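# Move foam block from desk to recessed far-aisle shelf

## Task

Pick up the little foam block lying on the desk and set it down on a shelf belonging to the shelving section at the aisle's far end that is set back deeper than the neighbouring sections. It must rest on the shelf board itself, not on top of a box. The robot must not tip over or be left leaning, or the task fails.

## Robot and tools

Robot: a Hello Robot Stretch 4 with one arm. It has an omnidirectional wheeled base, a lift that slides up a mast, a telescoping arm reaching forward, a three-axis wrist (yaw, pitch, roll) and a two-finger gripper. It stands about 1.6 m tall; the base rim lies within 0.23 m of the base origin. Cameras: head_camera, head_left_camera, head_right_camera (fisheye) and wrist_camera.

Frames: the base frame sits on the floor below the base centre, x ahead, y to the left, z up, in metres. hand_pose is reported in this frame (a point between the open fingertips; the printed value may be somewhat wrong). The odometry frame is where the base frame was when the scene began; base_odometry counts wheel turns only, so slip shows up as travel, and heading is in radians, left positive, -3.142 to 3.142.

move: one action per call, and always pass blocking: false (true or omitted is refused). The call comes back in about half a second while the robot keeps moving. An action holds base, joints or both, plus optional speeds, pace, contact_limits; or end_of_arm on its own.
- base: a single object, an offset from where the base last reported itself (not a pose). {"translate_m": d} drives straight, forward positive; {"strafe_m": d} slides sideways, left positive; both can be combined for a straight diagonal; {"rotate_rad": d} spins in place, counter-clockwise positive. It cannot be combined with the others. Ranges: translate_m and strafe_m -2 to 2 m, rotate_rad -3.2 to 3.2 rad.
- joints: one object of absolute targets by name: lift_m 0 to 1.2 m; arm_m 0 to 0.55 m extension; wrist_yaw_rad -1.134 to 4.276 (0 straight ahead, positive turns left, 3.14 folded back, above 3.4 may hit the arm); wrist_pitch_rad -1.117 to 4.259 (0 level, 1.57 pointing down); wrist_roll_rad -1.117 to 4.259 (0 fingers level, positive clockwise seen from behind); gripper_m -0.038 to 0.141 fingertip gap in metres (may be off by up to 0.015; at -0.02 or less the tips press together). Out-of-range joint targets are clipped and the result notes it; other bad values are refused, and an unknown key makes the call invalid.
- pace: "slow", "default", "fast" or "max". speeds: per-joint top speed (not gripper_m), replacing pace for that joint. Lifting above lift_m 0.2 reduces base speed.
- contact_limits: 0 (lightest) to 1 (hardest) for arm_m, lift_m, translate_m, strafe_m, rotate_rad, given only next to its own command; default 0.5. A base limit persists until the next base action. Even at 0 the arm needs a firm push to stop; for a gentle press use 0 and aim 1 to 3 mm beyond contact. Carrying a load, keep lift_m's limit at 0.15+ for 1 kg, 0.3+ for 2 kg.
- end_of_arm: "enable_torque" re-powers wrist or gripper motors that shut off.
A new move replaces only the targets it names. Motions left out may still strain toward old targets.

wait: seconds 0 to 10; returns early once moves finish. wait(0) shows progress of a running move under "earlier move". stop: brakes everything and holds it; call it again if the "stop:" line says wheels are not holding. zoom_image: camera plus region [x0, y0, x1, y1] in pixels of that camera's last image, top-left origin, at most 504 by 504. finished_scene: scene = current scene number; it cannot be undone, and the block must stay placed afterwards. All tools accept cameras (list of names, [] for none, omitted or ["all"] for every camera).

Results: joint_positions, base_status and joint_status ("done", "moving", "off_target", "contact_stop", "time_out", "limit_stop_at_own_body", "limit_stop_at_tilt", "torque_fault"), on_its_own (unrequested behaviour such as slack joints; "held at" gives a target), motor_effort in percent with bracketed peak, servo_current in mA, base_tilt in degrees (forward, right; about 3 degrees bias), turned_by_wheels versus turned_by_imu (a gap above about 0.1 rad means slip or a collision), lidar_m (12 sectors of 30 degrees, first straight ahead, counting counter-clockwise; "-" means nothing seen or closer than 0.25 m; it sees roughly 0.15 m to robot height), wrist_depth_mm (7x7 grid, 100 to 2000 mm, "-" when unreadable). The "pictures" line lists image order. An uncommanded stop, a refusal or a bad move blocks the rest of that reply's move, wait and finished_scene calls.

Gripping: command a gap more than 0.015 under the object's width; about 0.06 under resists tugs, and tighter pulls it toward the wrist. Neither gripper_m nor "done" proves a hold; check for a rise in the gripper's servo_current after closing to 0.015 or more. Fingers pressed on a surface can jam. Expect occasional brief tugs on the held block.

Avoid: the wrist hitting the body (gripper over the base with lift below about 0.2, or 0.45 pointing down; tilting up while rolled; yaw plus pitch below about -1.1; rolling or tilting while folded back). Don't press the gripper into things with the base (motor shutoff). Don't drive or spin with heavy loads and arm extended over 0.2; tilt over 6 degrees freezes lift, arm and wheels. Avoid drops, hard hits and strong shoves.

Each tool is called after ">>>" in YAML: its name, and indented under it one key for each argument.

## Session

Scene 1 done. Scene 2 now.

>>> move:
  blocking: false

Scene clock: 0.00 s.
base_odometry: x=+0.000 y=+0.000 heading=+0.000
turned_by_wheels: +0.000
turned_by_imu: +0.000
base_tilt: forward=+0.3 right=+1.3
lidar_m: 1.83 1.83 2.11 1.03 1.04 1.25 1.87 1.89 1.17 1.09 1.06 1.21
base_status: not commanded
joint_positions: lift_m=+0.246 arm_m=+0.002 wrist_yaw_rad=+3.068 wrist_pitch_rad=+0.002 wrist_roll_rad=+0.000 gripper_m=+0.056
joint_status: not commanded
measured_speeds: all 0
motor_effort: lift_m=+20 arm_m=-4 wheel_0=+0 wheel_1=-1 wheel_2=+0
servo_current: wrist_yaw_rad=39 wrist_pitch_rad=46 wrist_roll_rad=26 gripper_m=39
hand_pose: x=-0.1080 y=+0.1084 z=+0.4236 quat_wxyz=(+0.037, -0.001, +0.000, +0.999) (m; base frame)
wrist_depth_mm: - 138 - - - - - / 114 139 - - - - - / 117 140 285 - - - - / 136 177 - - - - - / - 1863 - - - - - / 1397 1464 196 1464 1397 1537 1336 / 1008 917 1060 152 976 1008 1060
pictures: head_camera, head_left_camera, head_right_camera, wrist_camera
camera_calibration:
wrist_camera: T_world_to_cam=[[0.121255, 0.991667, 0.0435218, -0.135582], [0.0279103, 0.0404218, -0.998793, 0.474762], [-0.992229, 0.122323, -0.0227764, 0.118878], [0, 0, 0, 1]] pos_world=[0.121144, 0.10072, 0.482798]

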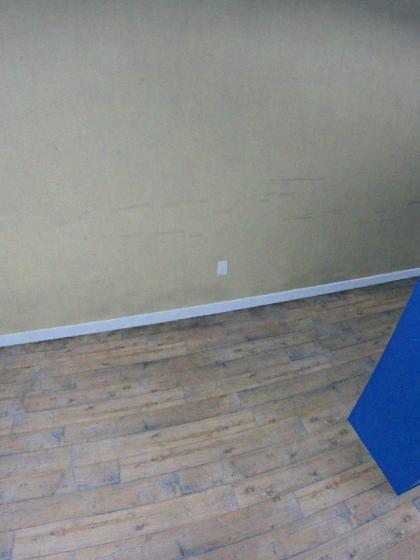

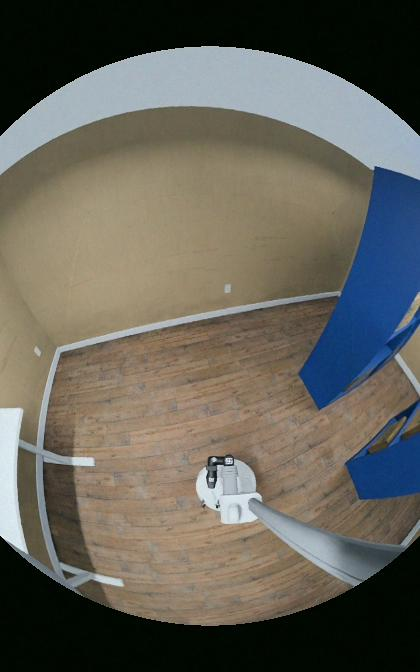

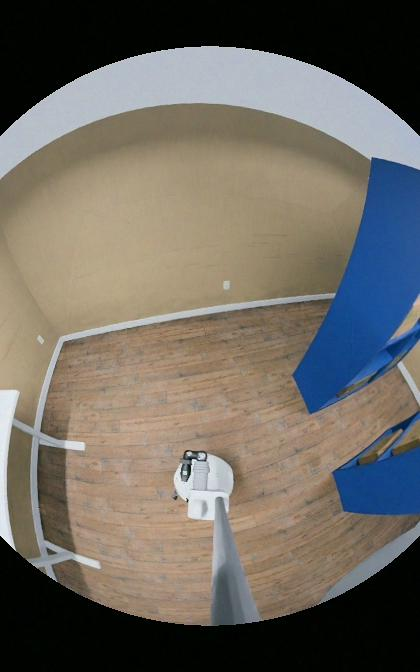

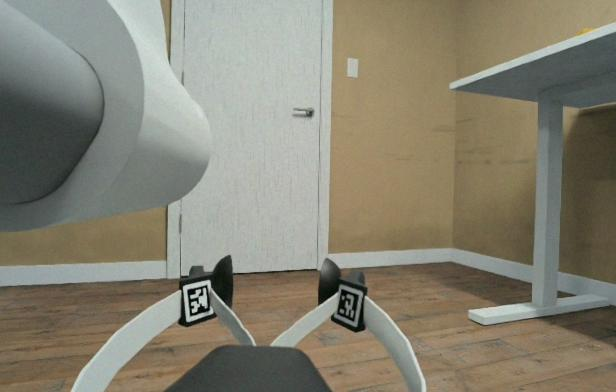

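>>> move:
  base: {"rotate_rad": 1.75}
  joints: {"lift_m": 0.95}
  pace: "fast"
  blocking: false
  cameras: []

>>> wait:
  seconds: 4
  cameras: ["head_camera", "head_left_camera", "head_right_camera"]

Scene clock: 14.13 s.
move: moving
base_odometry: x=+0.000 y=+0.000 heading=+0.392
turned_by_wheels: +0.392
turned_by_imu: +0.384
base_tilt: forward=+0.4 right=+1.5
lidar_m: 1.83 1.99 1.05 1.03 1.14 1.89 1.86 1.29 1.08 1.06 1.12 1.86
base_status: rotate_rad moving
joint_positions: lift_m=+0.311 arm_m=+0.002 wrist_yaw_rad=+3.068 wrist_pitch_rad=+0.002 wrist_roll_rad=+0.000 gripper_m=+0.056
joint_status: lift_m moving
measured_speeds: translate_m=-0.001 strafe_m=-0.001 rotate_rad=+1.488 lift_m=+0.248 arm_m=+0.000 wrist_yaw_rad=+0.000 wrist_pitch_rad=+0.000 wrist_roll_rad=+0.000
motor_effort: lift_m=+27(28) arm_m=-4(4) wheel_0=-8(9) wheel_1=-6(9) wheel_2=-10(10)
servo_current: wrist_yaw_rad=26(39) wrist_pitch_rad=46(59) wrist_roll_rad=26(33) gripper_m=39(52)
hand_pose: x=-0.1080 y=+0.1084 z=+0.4887 quat_wxyz=(+0.037, -0.001, +0.000, +0.999) (m; base frame)
wrist_depth_mm: - 138 - 1983 - - - / - 139 - 1983 - - - / 116 140 - - - - - / 137 182 - - - - - / - - - - - - - / 1537 1618 196 1661 192 1661 1708 / 1138 1025 1138 152 1042 1138 1182
pictures: none
No camera images: "cameras" was empty.

Scene clock: 16.47 s.
earlier move: done
base_odometry: x=+0.000 y=+0.000 heading=+1.750
turned_by_wheels: +1.359
turned_by_imu: +1.342
base_tilt: forward=+0.2 right=+1.4
lidar_m: 1.03 1.06 1.42 1.84 1.92 1.09 1.07 1.05 1.96 1.82 1.87 1.10
base_status: done
joint_positions: lift_m=+0.950 arm_m=+0.002 wrist_yaw_rad=+3.068 wrist_pitch_rad=+0.002 wrist_roll_rad=+0.000 gripper_m=+0.056
joint_status: all done
measured_speeds: all 0
motor_effort: lift_m=+24(28) arm_m=-4(4) wheel_0=-1(10) wheel_1=+0(9) wheel_2=+2(11)
servo_current: wrist_yaw_rad=33(46) wrist_pitch_rad=52(59) wrist_roll_rad=26(33) gripper_m=39(52)
hand_pose: x=-0.1080 y=+0.1084 z=+1.1273 quat_wxyz=(+0.037, -0.001, +0.000, +0.999) (m; base frame)
wrist_depth_mm: - 138 - - - - - / 113 138 - - - - - / 116 140 289 - - - - / 137 176 - - - - - / - 1464 - - - - - / - 173 196 1808 189 - - / - 151 - - - - -
wait: 2.33 of 4 s (the move ended)
pictures: head_camera, head_left_camera, head_right_camera

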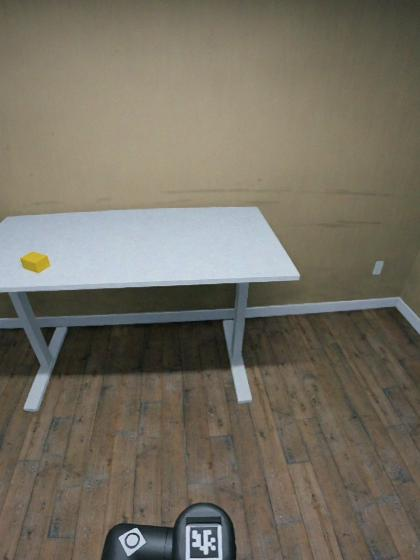

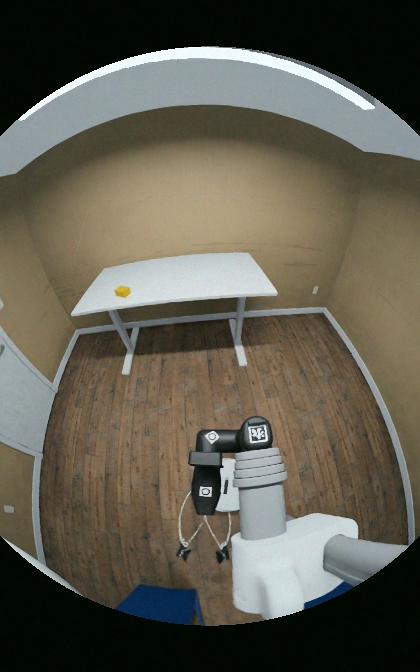

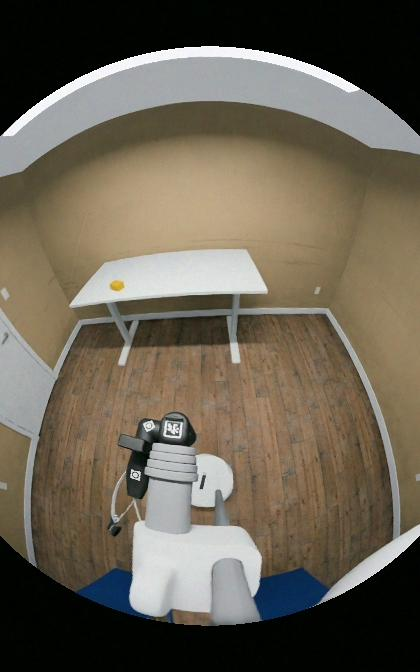

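>>> move:
  joints: {"wrist_yaw_rad": 0.5, "wrist_pitch_rad": 0.3, "gripper_m": 0.141}
  blocking: false
  cameras: []

>>> zoom_image:
  camera: "head_camera"
  region: [0, 200, 140, 320]

>>> wait:
  seconds: 2
  cameras: ["head_camera", "wrist_camera"]

Scene clock: 28.37 s.
move: moving
base_odometry: x=+0.000 y=+0.000 heading=+1.750
turned_by_wheels: +0.000
turned_by_imu: -0.001
base_tilt: forward=+0.2 right=+1.5
lidar_m: 1.03 1.07 1.38 1.84 1.91 1.08 1.07 1.05 1.98 1.83 1.87 1.11
base_status: not commanded
joint_positions: lift_m=+0.950 arm_m=+0.002 wrist_yaw_rad=+2.465 wrist_pitch_rad=+0.299 wrist_roll_rad=+0.000 gripper_m=+0.076
joint_status: wrist_yaw_rad moving; wrist_pitch_rad moving; gripper_m moving
measured_speeds: translate_m=+0.000 strafe_m=+0.000 rotate_rad=+0.000 lift_m=+0.000 arm_m=+0.000 wrist_yaw_rad=-1.804 wrist_pitch_rad=+0.021 wrist_roll_rad=+0.000
motor_effort: lift_m=+24(24) arm_m=-4(4) wheel_0=-1(1) wheel_1=+0(0) wheel_2=+2(2)
servo_current: wrist_yaw_rad=98(117) wrist_pitch_rad=59(72) wrist_roll_rad=33(33) gripper_m=117(117)
hand_pose: x=+0.0131 y=+0.2407 z=+1.0428 quat_wxyz=(+0.328, -0.141, +0.049, +0.933) (m; base frame)
wrist_depth_mm: - - - - - - - / - - - - - - - / - - - - - - - / - - - - - - - / - 1464 - - - - - / 1756 1464 196 1921 196 1921 - / 1537 1430 - 149 1537 1576 1576
pictures: none
No camera images: "cameras" was empty.

Scaled by 3.600 from the camera's 420x560 image, which has a finer 1200x1600 frame.

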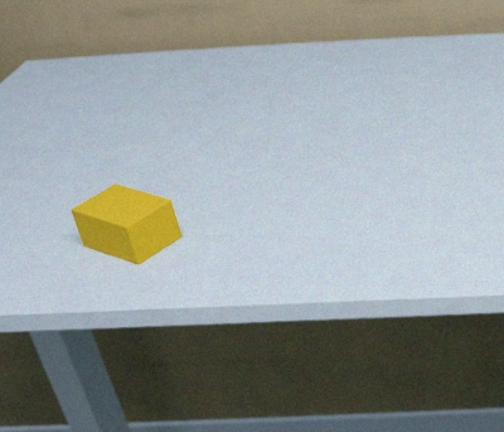

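Scene clock: 30.37 s.
earlier move: moving
base_odometry: x=+0.000 y=+0.000 heading=+1.750
turned_by_wheels: +0.000
turned_by_imu: +0.000
base_tilt: forward=+0.4 right=+1.5
lidar_m: 1.02 1.05 1.42 1.84 1.93 1.09 1.07 1.06 1.96 1.83 1.86 1.12
base_status: not commanded
joint_positions: lift_m=+0.950 arm_m=+0.002 wrist_yaw_rad=+0.504 wrist_pitch_rad=+0.300 wrist_roll_rad=+0.000 gripper_m=+0.141
joint_status: wrist_yaw_rad moving; wrist_pitch_rad moving; the others done
measured_speeds: all 0
motor_effort: lift_m=+23(24) arm_m=-4(4) wheel_0=-1(1) wheel_1=+0(0) wheel_2=+2(2)
servo_current: wrist_yaw_rad=39(117) wrist_pitch_rad=33(72) wrist_roll_rad=26(39) gripper_m=39(117)
hand_pose: x=+0.4567 y=+0.0564 z=+1.0427 quat_wxyz=(+0.958, -0.037, +0.145, +0.246) (m; base frame)
wrist_depth_mm: - - - - - - - / - - - - - - - / - - - - - - - / - - - - - - - / - - - - - - 1008 / 1808 190 1808 1921 196 - - / 1499 1537 1537 - 1618 1499 1537
wait: 2.00 s; no rest
pictures: head_camera, wrist_camera
camera_calibration:
wrist_camera: T_world_to_cam=[[0.452541, -0.890004, 0.0556788, -0.237288], [-0.257065, -0.189988, -0.947535, 1.16911], [0.853888, 0.414485, -0.314766, 0.144544], [0, 0, 0, 1]] pos_world=[0.284497, -0.0489812, 1.16649]

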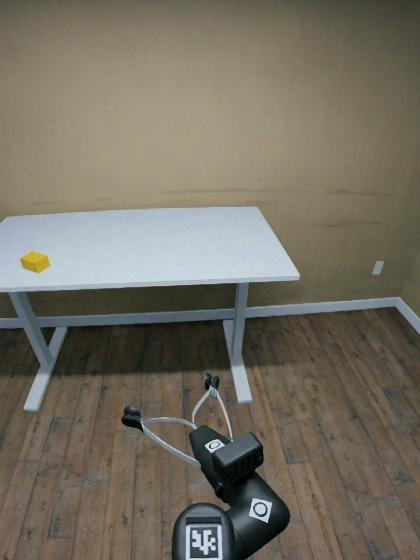

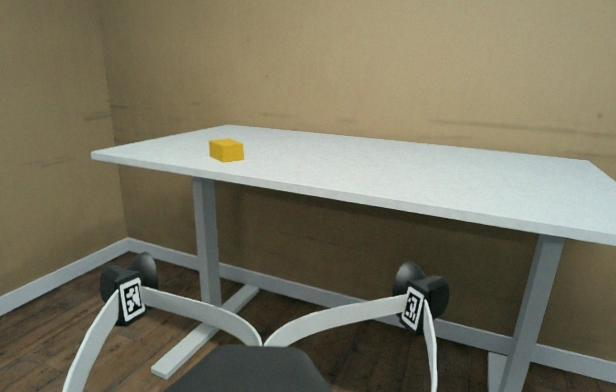

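>>> move:
  base: {"rotate_rad": 0.077}
  joints: {"lift_m": 1.1, "wrist_yaw_rad": 0.9, "wrist_pitch_rad": 0.5}
  blocking: false
  cameras: []

>>> wait:
  seconds: 2
  cameras: []

>>> move:
  base: {"translate_m": 0.5, "strafe_m": 0.42}
  blocking: false
  cameras: []

>>> wait:
  seconds: 4
  cameras: ["head_camera", "wrist_camera"]

Scene clock: 85.77 s.
earlier move: done
move: moving
base_odometry: x=+0.000 y=+0.000 heading=+1.827
turned_by_wheels: +0.077
turned_by_imu: +0.075
base_tilt: forward=+0.4 right=+1.4
lidar_m: 1.02 1.09 1.94 1.85 1.94 1.07 1.08 1.02 1.92 1.83 1.90 1.08
base_status: rotate_rad moving
joint_positions: lift_m=+0.989 arm_m=+0.002 wrist_yaw_rad=+0.892 wrist_pitch_rad=+0.500 wrist_roll_rad=+0.000 gripper_m=+0.141
joint_status: lift_m moving; wrist_yaw_rad moving; wrist_pitch_rad moving
measured_speeds: translate_m=+0.000 strafe_m=+0.000 rotate_rad=+0.000 lift_m=+0.149 arm_m=+0.000 wrist_yaw_rad=+0.222 wrist_pitch_rad=+0.001 wrist_roll_rad=+0.000
motor_effort: lift_m=+24(27) arm_m=-4(4) wheel_0=-2(7) wheel_1=+0(5) wheel_2=+1(5)
servo_current: wrist_yaw_rad=26(85) wrist_pitch_rad=52(59) wrist_roll_rad=26(33) gripper_m=52(59)
hand_pose: x=+0.4001 y=+0.1422 z=+1.0289 quat_wxyz=(+0.874, -0.107, +0.223, +0.418) (m; base frame)
wrist_depth_mm: - 1661 - - - - - / - 1808 - - - - - / - 1921 - - - - - / - - - - - - - / 1661 1808 1921 1921 1808 1756 - / 1499 190 1618 1537 203 1537 1499 / 1308 1281 1336 - 1336 1336 1366
pictures: none
No camera images: "cameras" was empty.

Scene clock: 86.97 s.
earlier move: done
base_odometry: x=+0.000 y=+0.000 heading=+1.827
turned_by_wheels: +0.000
turned_by_imu: +0.000
base_tilt: forward=+0.4 right=+1.3
lidar_m: 1.03 1.09 1.92 1.85 1.95 1.07 1.12 1.06 1.92 1.81 1.90 1.06
base_status: done
joint_positions: lift_m=+1.100 arm_m=+0.002 wrist_yaw_rad=+0.896 wrist_pitch_rad=+0.500 wrist_roll_rad=+0.000 gripper_m=+0.141
joint_status: all done
measured_speeds: all 0
motor_effort: lift_m=+24(27) arm_m=-4(4) wheel_0=-3(7) wheel_1=-1(5) wheel_2=+0(5)
servo_current: wrist_yaw_rad=33(85) wrist_pitch_rad=46(59) wrist_roll_rad=26(33) gripper_m=46(59)
hand_pose: x=+0.3995 y=+0.1431 z=+1.1397 quat_wxyz=(+0.873, -0.107, +0.223, +0.420) (m; base frame)
wrist_depth_mm: - 1661 - - - - - / - 1808 - - - - - / - 1863 - - 1078 - - / - - - - - - - / 1808 - - - - - - / 1618 190 1708 1661 202 1708 1537 / 1499 1397 1464 - 1499 1464 1499
wait: 1.20 of 2 s (the move ended)
pictures: none
No camera images: "cameras" was empty.

Scene clock: 87.47 s.
move: moving
base_odometry: x=-0.028 y=+0.020 heading=+1.826
turned_by_wheels: +0.000
turned_by_imu: +0.000
base_tilt: forward=+0.3 right=+1.3
lidar_m: 0.99 1.05 1.89 1.81 1.93 1.08 1.19 1.10 1.94 1.85 1.92 1.06
base_status: translate_m moving; strafe_m moving
joint_positions: lift_m=+1.100 arm_m=+0.002 wrist_yaw_rad=+0.896 wrist_pitch_rad=+0.500 wrist_roll_rad=+0.000 gripper_m=+0.141
joint_status: not commanded
measured_speeds: translate_m=+0.100 strafe_m=+0.084 rotate_rad=-0.001 lift_m=+0.000 arm_m=+0.000 wrist_yaw_rad=+0.000 wrist_pitch_rad=+0.000 wrist_roll_rad=+0.000
motor_effort: lift_m=+24(24) arm_m=-4(4) wheel_0=-5(6) wheel_1=+9(10) wheel_2=-9(9)
servo_current: wrist_yaw_rad=39(46) wrist_pitch_rad=33(52) wrist_roll_rad=26(33) gripper_m=46(52)
hand_pose: x=+0.3995 y=+0.1431 z=+1.1397 quat_wxyz=(+0.873, -0.107, +0.223, +0.420) (m; base frame)
wrist_depth_mm: - 1661 - - - - - / - 1808 - - - - - / - 1863 - - - - - / - - - - - - - / - 1983 - - - - - / 1618 190 1756 1661 202 1661 - / 1464 1464 1499 - 1537 1464 1464
pictures: none
No camera images: "cameras" was empty.

Scene clock: 90.80 s.
earlier move: done
base_odometry: x=-0.533 y=+0.378 heading=+1.827
turned_by_wheels: +0.000
turned_by_imu: +0.001
base_tilt: forward=+0.4 right=+1.5
lidar_m: 0.55 0.59 0.82 1.42 1.48 2.09 1.49 1.69 2.34 2.24 0.79 0.58
base_status: done
joint_positions: lift_m=+1.100 arm_m=+0.002 wrist_yaw_rad=+0.897 wrist_pitch_rad=+0.500 wrist_roll_rad=+0.000 gripper_m=+0.141
joint_status: not commanded
measured_speeds: all 0
motor_effort: lift_m=+23(24) arm_m=-4(4) wheel_0=-2(6) wheel_1=+0(10) wheel_2=-1(9)
servo_current: wrist_yaw_rad=33(52) wrist_pitch_rad=39(59) wrist_roll_rad=26(33) gripper_m=46(52)
hand_pose: x=+0.3995 y=+0.1432 z=+1.1397 quat_wxyz=(+0.873, -0.107, +0.223, +0.420) (m; base frame)
wrist_depth_mm: 1098 - - - - - - / 1160 - - - - - - / 1281 - - - - - - / 1366 - - - - - - / - 1499 1863 - - - - / - 189 1661 1661 194 - - / 1464 1430 1499 - - - -
wait: 3.33 of 4 s (the move ended)
pictures: head_camera, wrist_camera
camera_calibration:
wrist_camera: T_world_to_cam=[[0.766214, -0.639671, 0.0611379, -0.306935], [-0.2782, -0.415983, -0.865773, 1.21042], [0.579242, 0.646359, -0.496688, 0.47179], [0, 0, 0, 1]] pos_world=[0.298637, 0.00223244, 1.30105]

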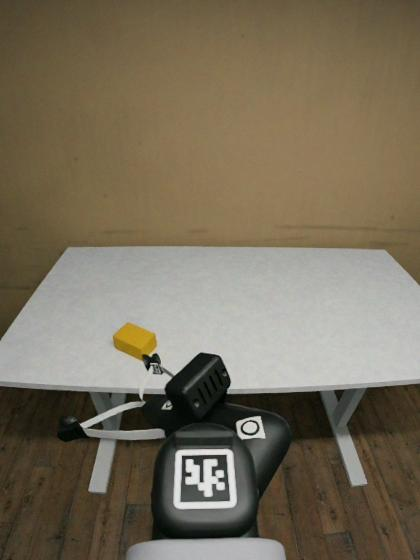

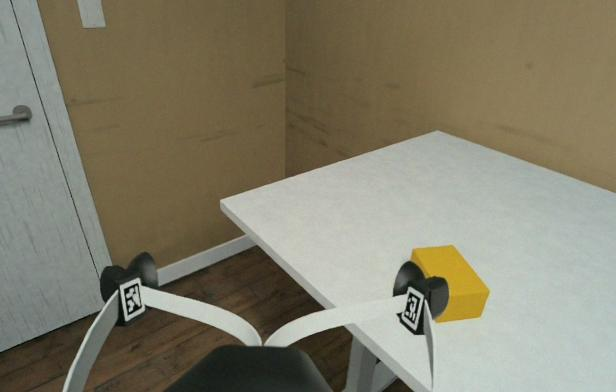

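>>> zoom_image:
  camera: "head_camera"
  region: [80, 300, 200, 380]

>>> zoom_image:
  camera: "wrist_camera"
  region: [376, 220, 516, 340]

Scaled by 4.200 from the camera's 420x560 image, which has a finer 1200x1600 frame.

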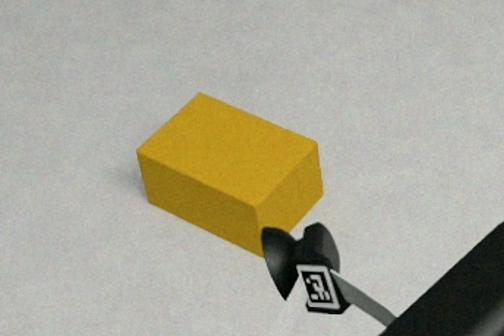

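Scaled by 3.600.

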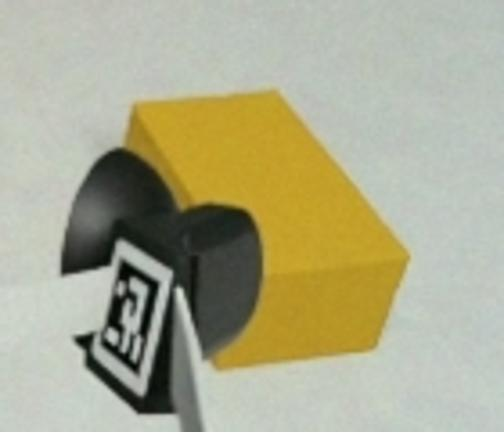

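>>> move:
  base: {"translate_m": 0.15}
  joints: {"wrist_yaw_rad": 1.07, "arm_m": 0.15}
  contact_limits: {"translate_m": 0.2, "arm_m": 0.1}
  blocking: false
  cameras: []

>>> wait:
  seconds: 3
  cameras: ["head_camera", "wrist_camera"]

Scene clock: 199.17 s.
move: moving
base_odometry: x=-0.541 y=+0.409 heading=+1.827
turned_by_wheels: +0.000
turned_by_imu: +0.000
base_tilt: forward=+0.3 right=+1.3
lidar_m: 0.51 0.55 0.75 1.42 1.50 2.09 1.53 1.70 2.34 2.24 0.73 0.55
base_status: translate_m moving
joint_positions: lift_m=+1.100 arm_m=+0.054 wrist_yaw_rad=+1.066 wrist_pitch_rad=+0.500 wrist_roll_rad=+0.000 gripper_m=+0.141
joint_status: arm_m moving; wrist_yaw_rad moving
measured_speeds: translate_m=+0.124 strafe_m=+0.002 rotate_rad=-0.005 lift_m=+0.000 arm_m=+0.198 wrist_yaw_rad=+0.002 wrist_pitch_rad=+0.000 wrist_roll_rad=+0.000
motor_effort: lift_m=+23(24) arm_m=+10(10) wheel_0=+6(7) wheel_1=+5(6) wheel_2=-9(9)
servo_current: wrist_yaw_rad=7(78) wrist_pitch_rad=46(52) wrist_roll_rad=26(33) gripper_m=46(52)
contact_limits: arm_m 0.1; translate_m 0.2
hand_pose: x=+0.4242 y=+0.1794 z=+1.1397 quat_wxyz=(+0.834, -0.126, +0.213, +0.493) (m; base frame)
wrist_depth_mm: - 1205 - - - - - / - 1255 - - - - - / - 1430 - - - - - / - 1499 - - - - - / - 1537 1983 - - - - / - 189 1756 585 195 - - / 1397 1430 1499 - - 415 -
pictures: none
No camera images: "cameras" was empty.

Scene clock: 200.50 s.
earlier move: done
base_odometry: x=-0.571 y=+0.523 heading=+1.827
turned_by_wheels: +0.000
turned_by_imu: +0.000
base_tilt: forward=+0.3 right=+1.4
lidar_m: 0.40 0.43 0.58 1.39 1.50 2.10 1.67 1.80 2.37 2.25 0.58 0.41
base_status: done
joint_positions: lift_m=+1.100 arm_m=+0.150 wrist_yaw_rad=+1.067 wrist_pitch_rad=+0.500 wrist_roll_rad=+0.000 gripper_m=+0.141
joint_status: all done
measured_speeds: all 0
motor_effort: lift_m=+23(24) arm_m=+6(10) wheel_0=+2(8) wheel_1=+2(6) wheel_2=-1(10)
servo_current: wrist_yaw_rad=39(78) wrist_pitch_rad=39(52) wrist_roll_rad=20(39) gripper_m=46(52)
contact_limits: arm_m 0.1; translate_m 0.2
hand_pose: x=+0.5195 y=+0.1794 z=+1.1397 quat_wxyz=(+0.834, -0.126, +0.213, +0.493) (m; base frame)
wrist_depth_mm: 1118 - - - - - - / 1160 - - - - - - / 1229 - - - - - - / 1308 - - - - - - / 1430 609 - - - - - / 1576 190 - - 195 - - / 1499 1366 - - - - -
wait: 1.33 of 3 s (the move ended)
pictures: head_camera, wrist_camera
camera_calibration:
wrist_camera: T_world_to_cam=[[0.863356, -0.500877, 0.0611399, -0.451113], [-0.203886, -0.457112, -0.865725, 1.22757], [0.461569, 0.734963, -0.496772, 0.42419], [0, 0, 0, 1]] pos_world=[0.443962, 0.02342, 1.30104]

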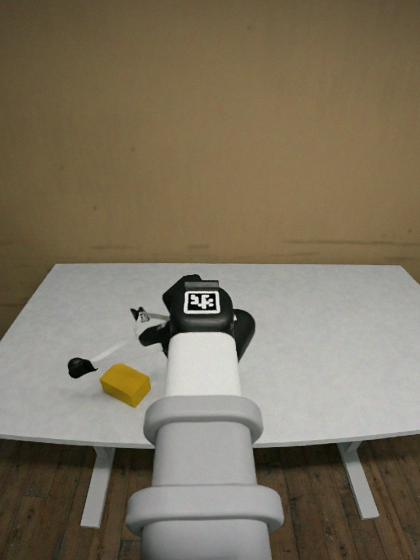

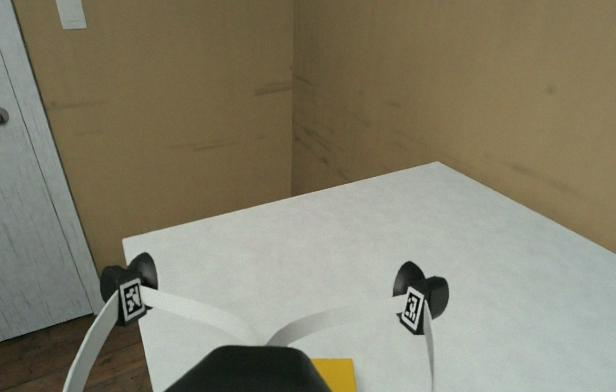

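>>> move:
  joints: {"wrist_pitch_rad": 0.95, "lift_m": 1.15, "arm_m": 0.13}
  blocking: false
  cameras: []

>>> zoom_image:
  camera: "head_camera"
  region: [60, 340, 180, 460]

>>> wait:
  seconds: 2
  cameras: ["wrist_camera"]

Scene clock: 226.33 s.
move: moving
base_odometry: x=-0.571 y=+0.523 heading=+1.827
turned_by_wheels: +0.000
turned_by_imu: -0.001
base_tilt: forward=+0.3 right=+1.3
lidar_m: 0.39 0.42 0.58 1.40 1.51 2.09 1.66 1.81 2.33 2.25 0.58 0.41
base_status: not commanded
joint_positions: lift_m=+1.136 arm_m=+0.130 wrist_yaw_rad=+1.067 wrist_pitch_rad=+0.941 wrist_roll_rad=+0.000 gripper_m=+0.141
joint_status: lift_m moving; arm_m moving; wrist_pitch_rad moving
measured_speeds: translate_m=+0.000 strafe_m=+0.000 rotate_rad=+0.000 lift_m=+0.096 arm_m=+0.000 wrist_yaw_rad=+0.000 wrist_pitch_rad=+0.385 wrist_roll_rad=+0.000
motor_effort: lift_m=+23(27) arm_m=-9(9) wheel_0=+2(2) wheel_1=+2(2) wheel_2=-1(1)
servo_current: wrist_yaw_rad=39(39) wrist_pitch_rad=26(65) wrist_roll_rad=26(33) gripper_m=39(52)
contact_limits: translate_m 0.2
hand_pose: x=+0.4598 y=+0.1066 z=+1.0809 quat_wxyz=(+0.768, -0.230, +0.390, +0.453) (m; base frame)
wrist_depth_mm: 1255 - - - - - - / 1336 1499 - - - - - / - 1708 - - - - - / 1576 1576 - - - - - / 1366 1464 1397 382 377 - - / 1255 190 1281 178 197 - - / 1205 1160 1229 - - - -
pictures: none
No camera images: "cameras" was empty.

Scaled by 4.200 from the camera's 420x560 image, which has a finer 1200x1600 frame.

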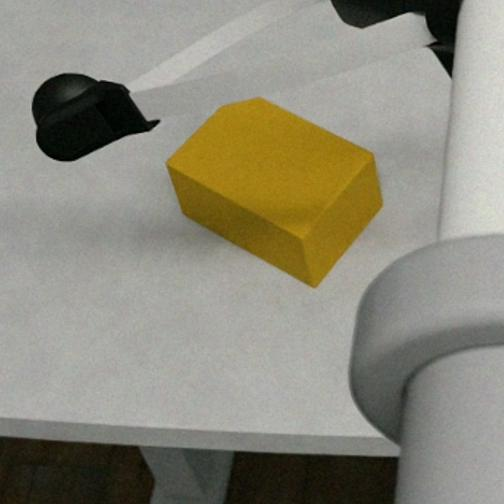

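Scene clock: 226.93 s.
earlier move: done
base_odometry: x=-0.571 y=+0.523 heading=+1.827
turned_by_wheels: +0.000
turned_by_imu: +0.000
base_tilt: forward=+0.4 right=+1.3
lidar_m: 0.40 0.44 0.59 1.40 1.50 2.12 1.66 1.81 2.33 2.25 0.59 0.41
base_status: not commanded
joint_positions: lift_m=+1.150 arm_m=+0.130 wrist_yaw_rad=+1.067 wrist_pitch_rad=+0.949 wrist_roll_rad=+0.000 gripper_m=+0.141
joint_status: all done
measured_speeds: all 0
motor_effort: lift_m=+24(27) arm_m=-6(9) wheel_0=+2(2) wheel_1=+2(2) wheel_2=-1(1)
servo_current: wrist_yaw_rad=39(39) wrist_pitch_rad=39(65) wrist_roll_rad=26(33) gripper_m=46(52)
contact_limits: translate_m 0.2
hand_pose: x=+0.4588 y=+0.1048 z=+1.0934 quat_wxyz=(+0.766, -0.232, +0.393, +0.452) (m; base frame)
wrist_depth_mm: 1255 - - - - - - / 1397 1430 - - - - - / - 1661 - - - - - / 1537 1537 - - - - - / 1430 1397 1397 399 392 - - / 1308 190 1255 - 195 - - / 1182 1182 1205 - - - -
wait: 0.60 of 2 s (the move ended)
pictures: wrist_camera
camera_calibration:
wrist_camera: T_world_to_cam=[[0.877237, -0.475725, 0.06435, -0.445736], [-0.361616, -0.743001, -0.563191, 0.912622], [0.315736, 0.470782, -0.823818, 0.936204], [0, 0, 0, 1]] pos_world=[0.425441, 0.0252839, 1.31392]

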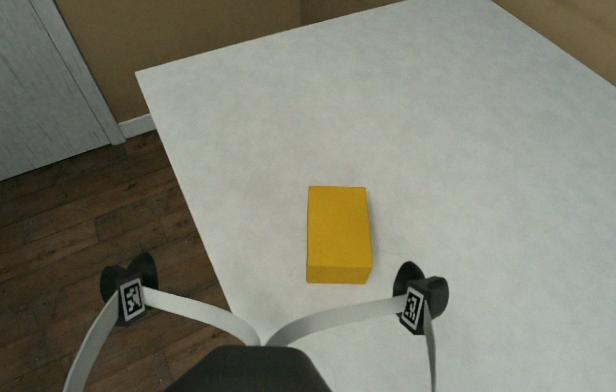

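>>> move:
  joints: {"wrist_pitch_rad": 0.5, "lift_m": 1.0, "arm_m": 0.203}
  blocking: false
  cameras: []

>>> wait:
  seconds: 2.5
  cameras: ["wrist_camera", "head_camera"]

Scene clock: 257.30 s.
move: moving
base_odometry: x=-0.571 y=+0.523 heading=+1.827
turned_by_wheels: +0.000
turned_by_imu: -0.001
base_tilt: forward=+0.3 right=+1.4
lidar_m: 0.39 0.43 0.61 1.40 1.50 2.09 1.66 1.82 2.35 2.24 0.56 0.42
base_status: not commanded
joint_positions: lift_m=+1.111 arm_m=+0.179 wrist_yaw_rad=+1.067 wrist_pitch_rad=+0.514 wrist_roll_rad=+0.000 gripper_m=+0.141
joint_status: lift_m moving; arm_m moving; wrist_pitch_rad moving
measured_speeds: translate_m=+0.000 strafe_m=+0.000 rotate_rad=+0.000 lift_m=-0.149 arm_m=+0.144 wrist_yaw_rad=+0.000 wrist_pitch_rad=-0.385 wrist_roll_rad=+0.000
motor_effort: lift_m=+11(22) arm_m=+7(9) wheel_0=+2(2) wheel_1=+2(2) wheel_2=-1(1)
servo_current: wrist_yaw_rad=39(46) wrist_pitch_rad=46(143) wrist_roll_rad=26(33) gripper_m=39(52)
contact_limits: translate_m 0.2
hand_pose: x=+0.5481 y=+0.1777 z=+1.1477 quat_wxyz=(+0.833, -0.129, +0.219, +0.492) (m; base frame)
wrist_depth_mm: 1078 - - - - - - / 1160 - - - - - - / 1205 - - - - - - / 1308 - - - - - - / 1499 615 - - - - - / 1537 189 - - 195 - - / 1464 1336 - - - - -
pictures: none
No camera images: "cameras" was empty.

Scene clock: 258.50 s.
earlier move: done
base_odometry: x=-0.571 y=+0.523 heading=+1.827
turned_by_wheels: +0.000
turned_by_imu: +0.000
base_tilt: forward=+0.3 right=+1.4
lidar_m: 0.39 0.43 0.60 1.40 1.50 2.10 1.66 1.83 2.35 2.25 0.57 0.43
base_status: not commanded
joint_positions: lift_m=+1.000 arm_m=+0.203 wrist_yaw_rad=+1.067 wrist_pitch_rad=+0.505 wrist_roll_rad=+0.000 gripper_m=+0.141
joint_status: all done
measured_speeds: all 0
motor_effort: lift_m=+14(22) arm_m=+7(9) wheel_0=+2(2) wheel_1=+2(2) wheel_2=-1(1)
servo_current: wrist_yaw_rad=39(46) wrist_pitch_rad=39(143) wrist_roll_rad=26(39) gripper_m=39(52)
contact_limits: translate_m 0.2
hand_pose: x=+0.5721 y=+0.1787 z=+1.0390 quat_wxyz=(+0.834, -0.127, +0.215, +0.492) (m; base frame)
wrist_depth_mm: - - - - - - - / 1160 - - - - - - / 1229 - - - - - - / 1336 - - - - - - / - - - - - - - / 1397 186 - 168 195 - - / 1336 - - - - - -
wait: 1.20 of 2.5 s (the move ended)
pictures: head_camera, wrist_camera
camera_calibration:
wrist_camera: T_world_to_cam=[[0.863592, -0.500455, 0.0612618, -0.49102], [-0.206229, -0.461494, -0.86284, 1.14993], [0.460085, 0.732508, -0.501751, 0.356857], [0, 0, 0, 1]] pos_world=[0.497006, 0.0235519, 1.20134]

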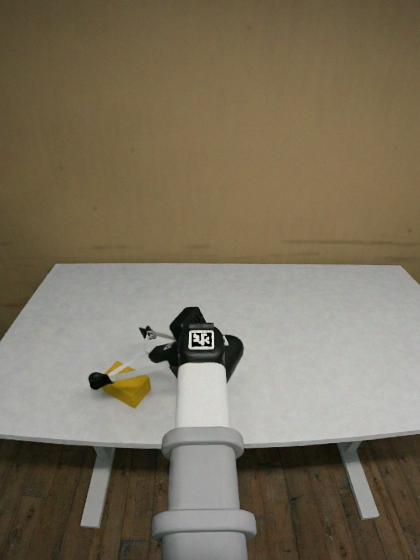

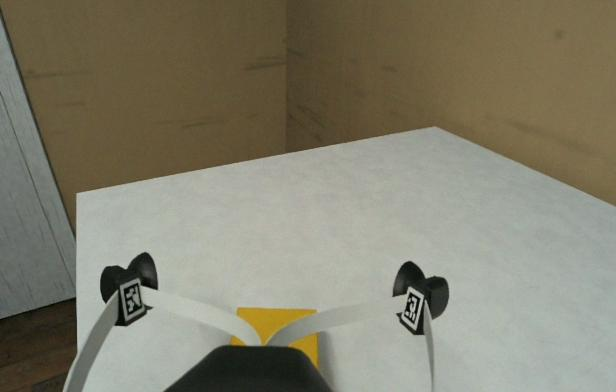

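>>> move:
  joints: {"lift_m": 0.93}
  speeds: {"lift_m": 0.12}
  contact_limits: {"lift_m": 0.2}
  blocking: false
  cameras: []

>>> wait:
  seconds: 2
  cameras: ["wrist_camera", "head_camera"]

Scene clock: 268.70 s.
move: moving
base_odometry: x=-0.571 y=+0.523 heading=+1.827
turned_by_wheels: +0.000
turned_by_imu: -0.001
base_tilt: forward=+0.2 right=+1.4
lidar_m: 0.39 0.43 0.58 1.39 1.50 2.09 1.66 1.81 2.36 2.24 0.59 0.43
base_status: not commanded
joint_positions: lift_m=+0.963 arm_m=+0.203 wrist_yaw_rad=+1.067 wrist_pitch_rad=+0.505 wrist_roll_rad=+0.000 gripper_m=+0.141
joint_status: lift_m moving
measured_speeds: translate_m=+0.000 strafe_m=+0.000 rotate_rad=+0.000 lift_m=-0.120 arm_m=+0.000 wrist_yaw_rad=+0.000 wrist_pitch_rad=+0.000 wrist_roll_rad=+0.000
motor_effort: lift_m=+13(15) arm_m=+7(7) wheel_0=+2(2) wheel_1=+2(2) wheel_2=-1(1)
servo_current: wrist_yaw_rad=39(39) wrist_pitch_rad=33(59) wrist_roll_rad=26(33) gripper_m=46(52)
contact_limits: lift_m 0.2; translate_m 0.2
hand_pose: x=+0.5721 y=+0.1787 z=+1.0016 quat_wxyz=(+0.834, -0.127, +0.215, +0.492) (m; base frame)
wrist_depth_mm: - - - - - - - / 1138 - - - - - - / 1229 - - - - - - / 1336 - - - - - - / - - - - - - - / 1430 185 270 271 195 - - / 1229 - - - - - -
pictures: none
No camera images: "cameras" was empty.

Scene clock: 269.47 s.
earlier move: done
base_odometry: x=-0.571 y=+0.523 heading=+1.827
turned_by_wheels: +0.000
turned_by_imu: +0.000
base_tilt: forward=+0.3 right=+1.4
lidar_m: 0.38 0.42 0.59 1.40 1.50 2.07 1.67 1.81 2.35 2.25 0.58 0.42
base_status: not commanded
joint_positions: lift_m=+0.930 arm_m=+0.203 wrist_yaw_rad=+1.067 wrist_pitch_rad=+0.505 wrist_roll_rad=+0.000 gripper_m=+0.141
joint_status: all done
measured_speeds: all 0
motor_effort: lift_m=+14(16) arm_m=+6(7) wheel_0=+2(2) wheel_1=+2(2) wheel_2=-1(1)
servo_current: wrist_yaw_rad=33(46) wrist_pitch_rad=46(59) wrist_roll_rad=26(33) gripper_m=46(52)
contact_limits: lift_m 0.2; translate_m 0.2
hand_pose: x=+0.5721 y=+0.1787 z=+0.9690 quat_wxyz=(+0.834, -0.127, +0.215, +0.492) (m; base frame)
wrist_depth_mm: - - - - - - - / 1138 - - - - - - / 1205 - - - - - - / 1281 - - - - - - / - - 256 260 - - - / 1336 185 224 223 195 - - / 1205 - - 109 - - -
wait: 0.77 of 2 s (the move ended)
pictures: head_camera, wrist_camera
camera_calibration:
wrist_camera: T_world_to_cam=[[0.863592, -0.500455, 0.0612617, -0.486733], [-0.206229, -0.461494, -0.86284, 1.08953], [0.460084, 0.732508, -0.501751, 0.321733], [0, 0, 0, 1]] pos_world=[0.497007, 0.0235519, 1.13134]

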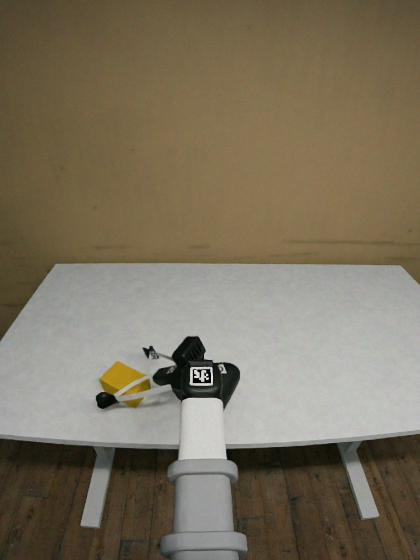

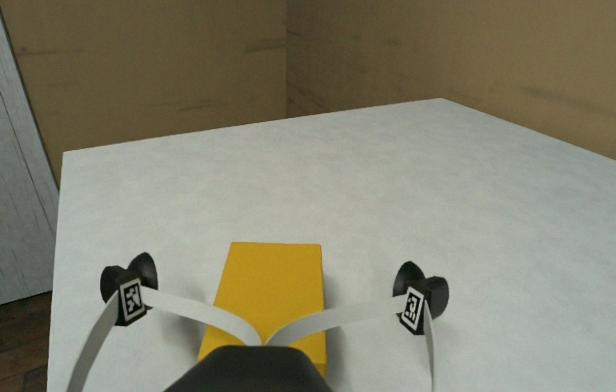

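>>> move:
  joints: {"lift_m": 0.904}
  speeds: {"lift_m": 0.06}
  contact_limits: {"lift_m": 0.1}
  blocking: false
  cameras: []

>>> wait:
  seconds: 2
  cameras: ["wrist_camera", "head_camera"]

Scene clock: 277.23 s.
move: moving
base_odometry: x=-0.571 y=+0.523 heading=+1.827
turned_by_wheels: +0.000
turned_by_imu: -0.001
base_tilt: forward=+0.3 right=+1.4
lidar_m: 0.39 0.43 0.59 1.41 1.49 2.10 1.66 1.82 2.36 2.26 0.58 0.42
base_status: not commanded
joint_positions: lift_m=+0.907 arm_m=+0.203 wrist_yaw_rad=+1.067 wrist_pitch_rad=+0.505 wrist_roll_rad=+0.000 gripper_m=+0.141
joint_status: lift_m moving
measured_speeds: translate_m=+0.000 strafe_m=+0.000 rotate_rad=+0.000 lift_m=-0.042 arm_m=+0.000 wrist_yaw_rad=+0.000 wrist_pitch_rad=+0.000 wrist_roll_rad=+0.000
motor_effort: lift_m=+15(16) arm_m=+7(7) wheel_0=+2(2) wheel_1=+2(2) wheel_2=-1(1)
servo_current: wrist_yaw_rad=46(52) wrist_pitch_rad=46(52) wrist_roll_rad=33(33) gripper_m=46(52)
contact_limits: lift_m 0.1; translate_m 0.2
hand_pose: x=+0.5721 y=+0.1787 z=+0.9452 quat_wxyz=(+0.834, -0.127, +0.215, +0.492) (m; base frame)
wrist_depth_mm: - - - - - - - / 1160 - - - - - - / 1205 - - - - - - / - - - - - - - / - - 233 246 - - - / 1366 186 195 195 195 - - / 1182 - - 109 - - -
pictures: none
No camera images: "cameras" was empty.

Scene clock: 277.67 s.
earlier move: done
base_odometry: x=-0.571 y=+0.523 heading=+1.827
turned_by_wheels: +0.000
turned_by_imu: +0.000
base_tilt: forward=+0.3 right=+1.3
lidar_m: 0.39 0.44 0.60 1.40 1.50 2.10 1.65 1.83 2.35 2.25 0.58 0.43
base_status: not commanded
joint_positions: lift_m=+0.904 arm_m=+0.203 wrist_yaw_rad=+1.067 wrist_pitch_rad=+0.505 wrist_roll_rad=+0.000 gripper_m=+0.141
joint_status: all done
measured_speeds: all 0
motor_effort: lift_m=+15(16) arm_m=+7(7) wheel_0=+2(2) wheel_1=+2(2) wheel_2=-1(1)
servo_current: wrist_yaw_rad=33(52) wrist_pitch_rad=46(52) wrist_roll_rad=33(33) gripper_m=39(52)
contact_limits: lift_m 0.1; translate_m 0.2
hand_pose: x=+0.5721 y=+0.1787 z=+0.9430 quat_wxyz=(+0.834, -0.127, +0.215, +0.492) (m; base frame)
wrist_depth_mm: - - - - - - - / 1138 - - - - - - / 1205 - - - - - - / - - - - - - - / - - 226 229 - - - / 1336 185 188 190 195 - - / 1160 - - 109 - - -
wait: 0.43 of 2 s (the move ended)
pictures: head_camera, wrist_camera
camera_calibration:
wrist_camera: T_world_to_cam=[[0.863592, -0.500455, 0.0612618, -0.48514], [-0.206229, -0.461494, -0.86284, 1.06708], [0.460084, 0.732508, -0.501751, 0.30868], [0, 0, 0, 1]] pos_world=[0.497008, 0.0235519, 1.10532]

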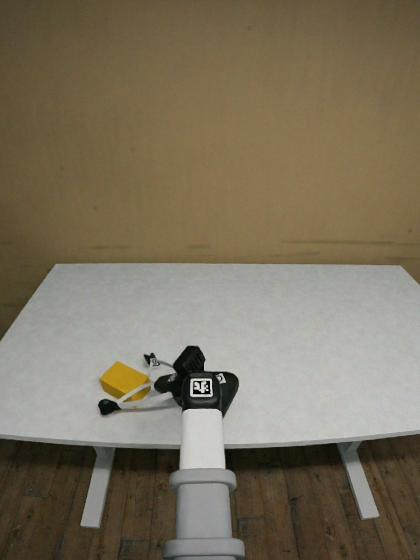

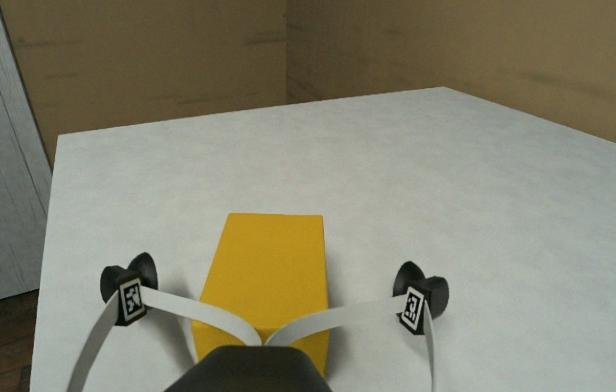

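>>> move:
  joints: {"gripper_m": 0.01}
  pace: "slow"
  blocking: false
  cameras: []

>>> wait:
  seconds: 4
  cameras: ["wrist_camera"]

Scene clock: 284.40 s.
move: moving
base_odometry: x=-0.571 y=+0.523 heading=+1.827
turned_by_wheels: +0.000
turned_by_imu: -0.001
base_tilt: forward=+0.3 right=+1.3
lidar_m: 0.39 0.41 0.59 1.41 1.52 2.08 1.66 1.82 2.33 2.24 0.58 0.41
base_status: not commanded
joint_positions: lift_m=+0.904 arm_m=+0.203 wrist_yaw_rad=+1.067 wrist_pitch_rad=+0.505 wrist_roll_rad=+0.000 gripper_m=+0.135
joint_status: gripper_m moving
measured_speeds: all 0
motor_effort: lift_m=+15(15) arm_m=+6(7) wheel_0=+2(2) wheel_1=+2(2) wheel_2=-1(1)
servo_current: wrist_yaw_rad=26(46) wrist_pitch_rad=46(52) wrist_roll_rad=26(33) gripper_m=59(91)
contact_limits: lift_m 0.1; translate_m 0.2
hand_pose: x=+0.5721 y=+0.1787 z=+0.9430 quat_wxyz=(+0.834, -0.127, +0.215, +0.492) (m; base frame)
wrist_depth_mm: - - - - - - - / 1160 - - - - - - / 1182 - - - - - - / - - - - - - - / - - 228 229 - - - / 1336 186 194 190 193 - - / 1205 - - 109 - - -
pictures: none
No camera images: "cameras" was empty.

Scene clock: 288.40 s.
earlier move: moving
base_odometry: x=-0.571 y=+0.523 heading=+1.827
turned_by_wheels: +0.000
turned_by_imu: -0.001
base_tilt: forward=+0.3 right=+1.3
lidar_m: 0.38 0.42 0.57 1.38 1.51 2.11 1.66 1.83 2.35 2.25 0.58 0.43
base_status: not commanded
joint_positions: lift_m=+0.904 arm_m=+0.203 wrist_yaw_rad=+1.067 wrist_pitch_rad=+0.505 wrist_roll_rad=+0.000 gripper_m=+0.028
joint_status: gripper_m moving
measured_speeds: all 0
motor_effort: lift_m=+14(15) arm_m=+6(7) wheel_0=+2(2) wheel_1=+2(2) wheel_2=-1(1)
servo_current: wrist_yaw_rad=39(46) wrist_pitch_rad=46(65) wrist_roll_rad=26(33) gripper_m=176(182)
contact_limits: lift_m 0.1; translate_m 0.2
hand_pose: x=+0.5721 y=+0.1787 z=+0.9430 quat_wxyz=(+0.834, -0.127, +0.215, +0.492) (m; base frame)
wrist_depth_mm: - - - - - - - / 1182 - - - - - - / 1205 - - - - - - / - - - - - - - / - - 209 220 - - - / 1281 173 186 187 182 - - / 1182 - - 156 - - -
wait: 4.00 s; no rest
pictures: wrist_camera
camera_calibration:
wrist_camera: T_world_to_cam=[[0.863592, -0.500455, 0.0612618, -0.48514], [-0.206229, -0.461494, -0.86284, 1.06708], [0.460085, 0.732508, -0.501751, 0.30868], [0, 0, 0, 1]] pos_world=[0.497008, 0.0235519, 1.10532]

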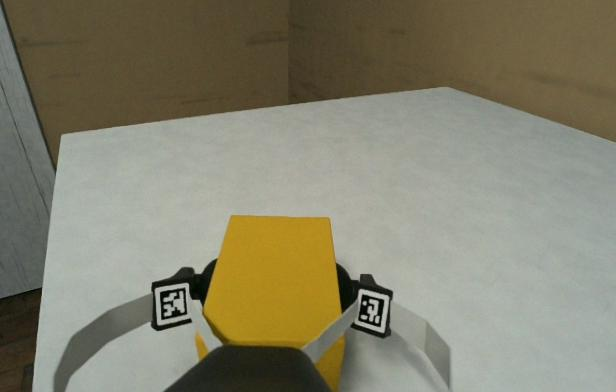

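Gripping well. Lift up.

>>> move:
  joints: {"lift_m": 0.95}
  pace: "slow"
  blocking: false
  cameras: []

>>> wait:
  seconds: 1.5
  cameras: ["wrist_camera", "head_camera"]

Scene clock: 293.10 s.
earlier move: done
move: moving
base_odometry: x=-0.571 y=+0.523 heading=+1.827
turned_by_wheels: +0.000
turned_by_imu: -0.001
base_tilt: forward=+0.4 right=+1.4
lidar_m: 0.40 0.41 0.58 1.40 1.49 2.08 1.66 1.81 2.34 2.26 0.58 0.44
base_status: not commanded
joint_positions: lift_m=+0.930 arm_m=+0.203 wrist_yaw_rad=+1.067 wrist_pitch_rad=+0.505 wrist_roll_rad=+0.000 gripper_m=+0.011
joint_status: lift_m moving; the others done
measured_speeds: translate_m=+0.000 strafe_m=+0.000 rotate_rad=+0.000 lift_m=+0.093 arm_m=+0.000 wrist_yaw_rad=+0.000 wrist_pitch_rad=+0.000 wrist_roll_rad=+0.000
motor_effort: lift_m=+24(27) arm_m=+6(7) wheel_0=+2(2) wheel_1=+2(2) wheel_2=-1(1)
servo_current: wrist_yaw_rad=39(46) wrist_pitch_rad=52(59) wrist_roll_rad=33(33) gripper_m=117(124)
contact_limits: translate_m 0.2
hand_pose: x=+0.5721 y=+0.1787 z=+0.9681 quat_wxyz=(+0.834, -0.127, +0.215, +0.492) (m; base frame)
wrist_depth_mm: - - - - - - - / 1160 - - - - - - / 1229 - - - - - - / 1281 - - - - - - / - - 213 216 - - - / 1308 173 177 180 179 - - / 1205 - 160 145 - - -
pictures: none
No camera images: "cameras" was empty.

Scene clock: 293.83 s.
earlier move: done
base_odometry: x=-0.571 y=+0.523 heading=+1.827
turned_by_wheels: +0.000
turned_by_imu: +0.000
base_tilt: forward=+0.5 right=+1.3
lidar_m: 0.39 0.42 0.59 1.40 1.49 2.08 1.64 1.84 2.34 2.26 0.59 0.43
base_status: not commanded
joint_positions: lift_m=+0.950 arm_m=+0.203 wrist_yaw_rad=+1.067 wrist_pitch_rad=+0.505 wrist_roll_rad=+0.000 gripper_m=+0.011
joint_status: all done
measured_speeds: all 0
motor_effort: lift_m=+24(27) arm_m=+6(7) wheel_0=+2(2) wheel_1=+2(2) wheel_2=-1(1)
servo_current: wrist_yaw_rad=39(52) wrist_pitch_rad=46(59) wrist_roll_rad=26(33) gripper_m=124(130)
contact_limits: translate_m 0.2
hand_pose: x=+0.5721 y=+0.1787 z=+0.9882 quat_wxyz=(+0.834, -0.127, +0.215, +0.492) (m; base frame)
wrist_depth_mm: - - - - - - - / 1182 - - - - - - / 1229 - - - - - - / 1281 - - - - - - / - - 213 216 - - - / 1336 173 177 179 179 - - / 1255 - 160 145 - - -
wait: 0.73 of 1.5 s (the move ended)
pictures: head_camera, wrist_camera
camera_calibration:
wrist_camera: T_world_to_cam=[[0.863592, -0.500455, 0.0612618, -0.48791], [-0.206229, -0.461494, -0.86284, 1.10609], [0.460084, 0.732508, -0.501751, 0.33136], [0, 0, 0, 1]] pos_world=[0.497009, 0.0235519, 1.15053]

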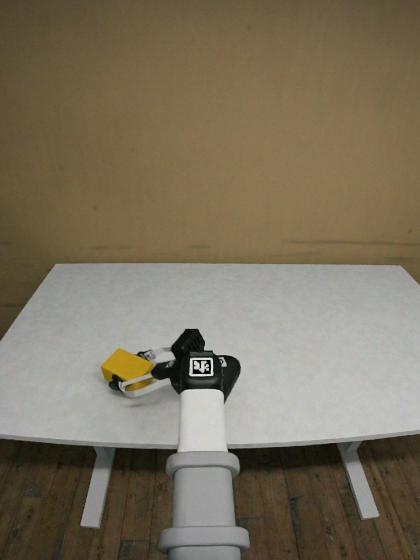

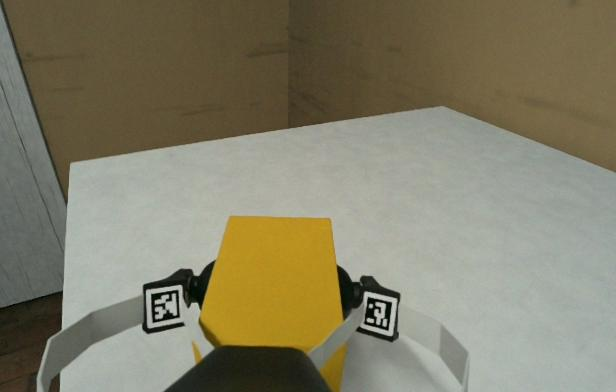

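>>> move:
  base: {"translate_m": -0.6}
  joints: {"arm_m": 0.02, "lift_m": 1.0}
  blocking: false
  cameras: []

>>> wait:
  seconds: 3.5
  cameras: ["wrist_camera", "head_camera"]

Scene clock: 309.93 s.
move: moving
base_odometry: x=-0.562 y=+0.491 heading=+1.827
turned_by_wheels: +0.000
turned_by_imu: -0.001
base_tilt: forward=+0.4 right=+1.3
lidar_m: 0.44 0.45 0.63 1.41 1.50 2.09 1.62 1.78 2.35 2.26 0.62 0.46
base_status: translate_m moving
joint_positions: lift_m=+0.986 arm_m=+0.151 wrist_yaw_rad=+1.067 wrist_pitch_rad=+0.505 wrist_roll_rad=+0.000 gripper_m=+0.011
joint_status: lift_m moving; arm_m moving
measured_speeds: translate_m=-0.124 strafe_m=-0.001 rotate_rad=-0.003 lift_m=+0.096 arm_m=-0.198 wrist_yaw_rad=+0.000 wrist_pitch_rad=+0.000 wrist_roll_rad=+0.000
motor_effort: lift_m=+24(27) arm_m=-6(10) wheel_0=-6(8) wheel_1=-2(6) wheel_2=+9(10)
servo_current: wrist_yaw_rad=33(46) wrist_pitch_rad=46(59) wrist_roll_rad=33(33) gripper_m=117(130)
hand_pose: x=+0.5202 y=+0.1787 z=+1.0242 quat_wxyz=(+0.834, -0.127, +0.215, +0.492) (m; base frame)
wrist_depth_mm: 1138 - - - - - - / 1160 - - - - - - / 1255 - - - - - - / 1366 - - - - - - / - 1499 212 216 - - - / 1430 177 177 180 180 - - / 1281 1255 160 145 - - -
pictures: none
No camera images: "cameras" was empty.

Scene clock: 312.93 s.
earlier move: done
base_odometry: x=-0.419 y=-0.058 heading=+1.827
turned_by_wheels: +0.000
turned_by_imu: +0.000
base_tilt: forward=+0.4 right=+1.5
lidar_m: 0.98 1.04 1.49 1.42 1.54 1.11 1.05 1.30 1.54 2.23 2.33 1.03
base_status: done
joint_positions: lift_m=+1.000 arm_m=+0.020 wrist_yaw_rad=+1.067 wrist_pitch_rad=+0.505 wrist_roll_rad=+0.000 gripper_m=+0.011
joint_status: all done
measured_speeds: all 0
motor_effort: lift_m=+24(27) arm_m=-6(10) wheel_0=-2(8) wheel_1=-1(8) wheel_2=-1(10)
servo_current: wrist_yaw_rad=39(52) wrist_pitch_rad=33(59) wrist_roll_rad=26(33) gripper_m=117(130)
hand_pose: x=+0.3896 y=+0.1787 z=+1.0382 quat_wxyz=(+0.834, -0.127, +0.215, +0.492) (m; base frame)
wrist_depth_mm: - - 1430 - - - - / - - 1499 - - - - / 1255 - 1576 - - - - / 1308 - 1756 1863 - - - / 1397 - 213 216 1921 1756 - / 1464 177 177 179 180 1618 1464 / 1281 1336 160 145 1336 1308 1366
wait: 3.00 of 3.5 s (the move ended)
pictures: head_camera, wrist_camera
camera_calibration:
wrist_camera: T_world_to_cam=[[0.863592, -0.500455, 0.0612619, -0.33334], [-0.206229, -0.461494, -0.86284, 1.11162], [0.460085, 0.732508, -0.501751, 0.440448], [0, 0, 0, 1]] pos_world=[0.314474, 0.0235518, 1.20057]

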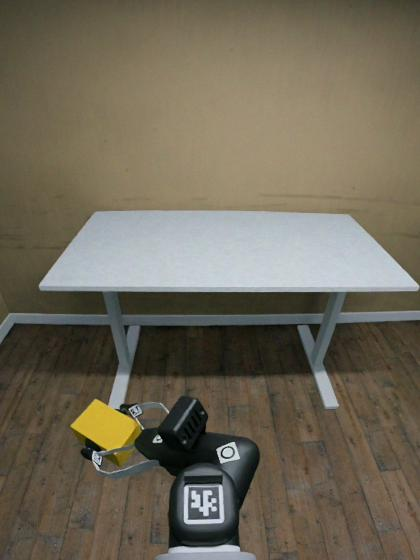

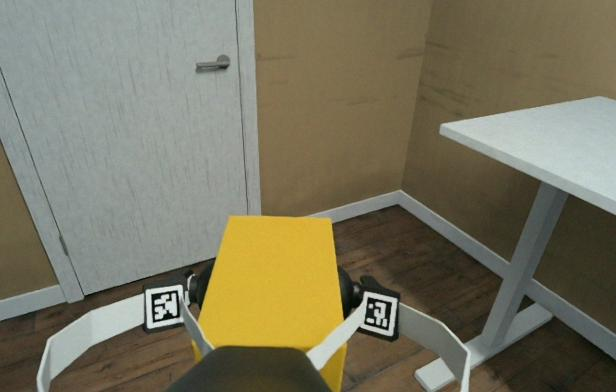

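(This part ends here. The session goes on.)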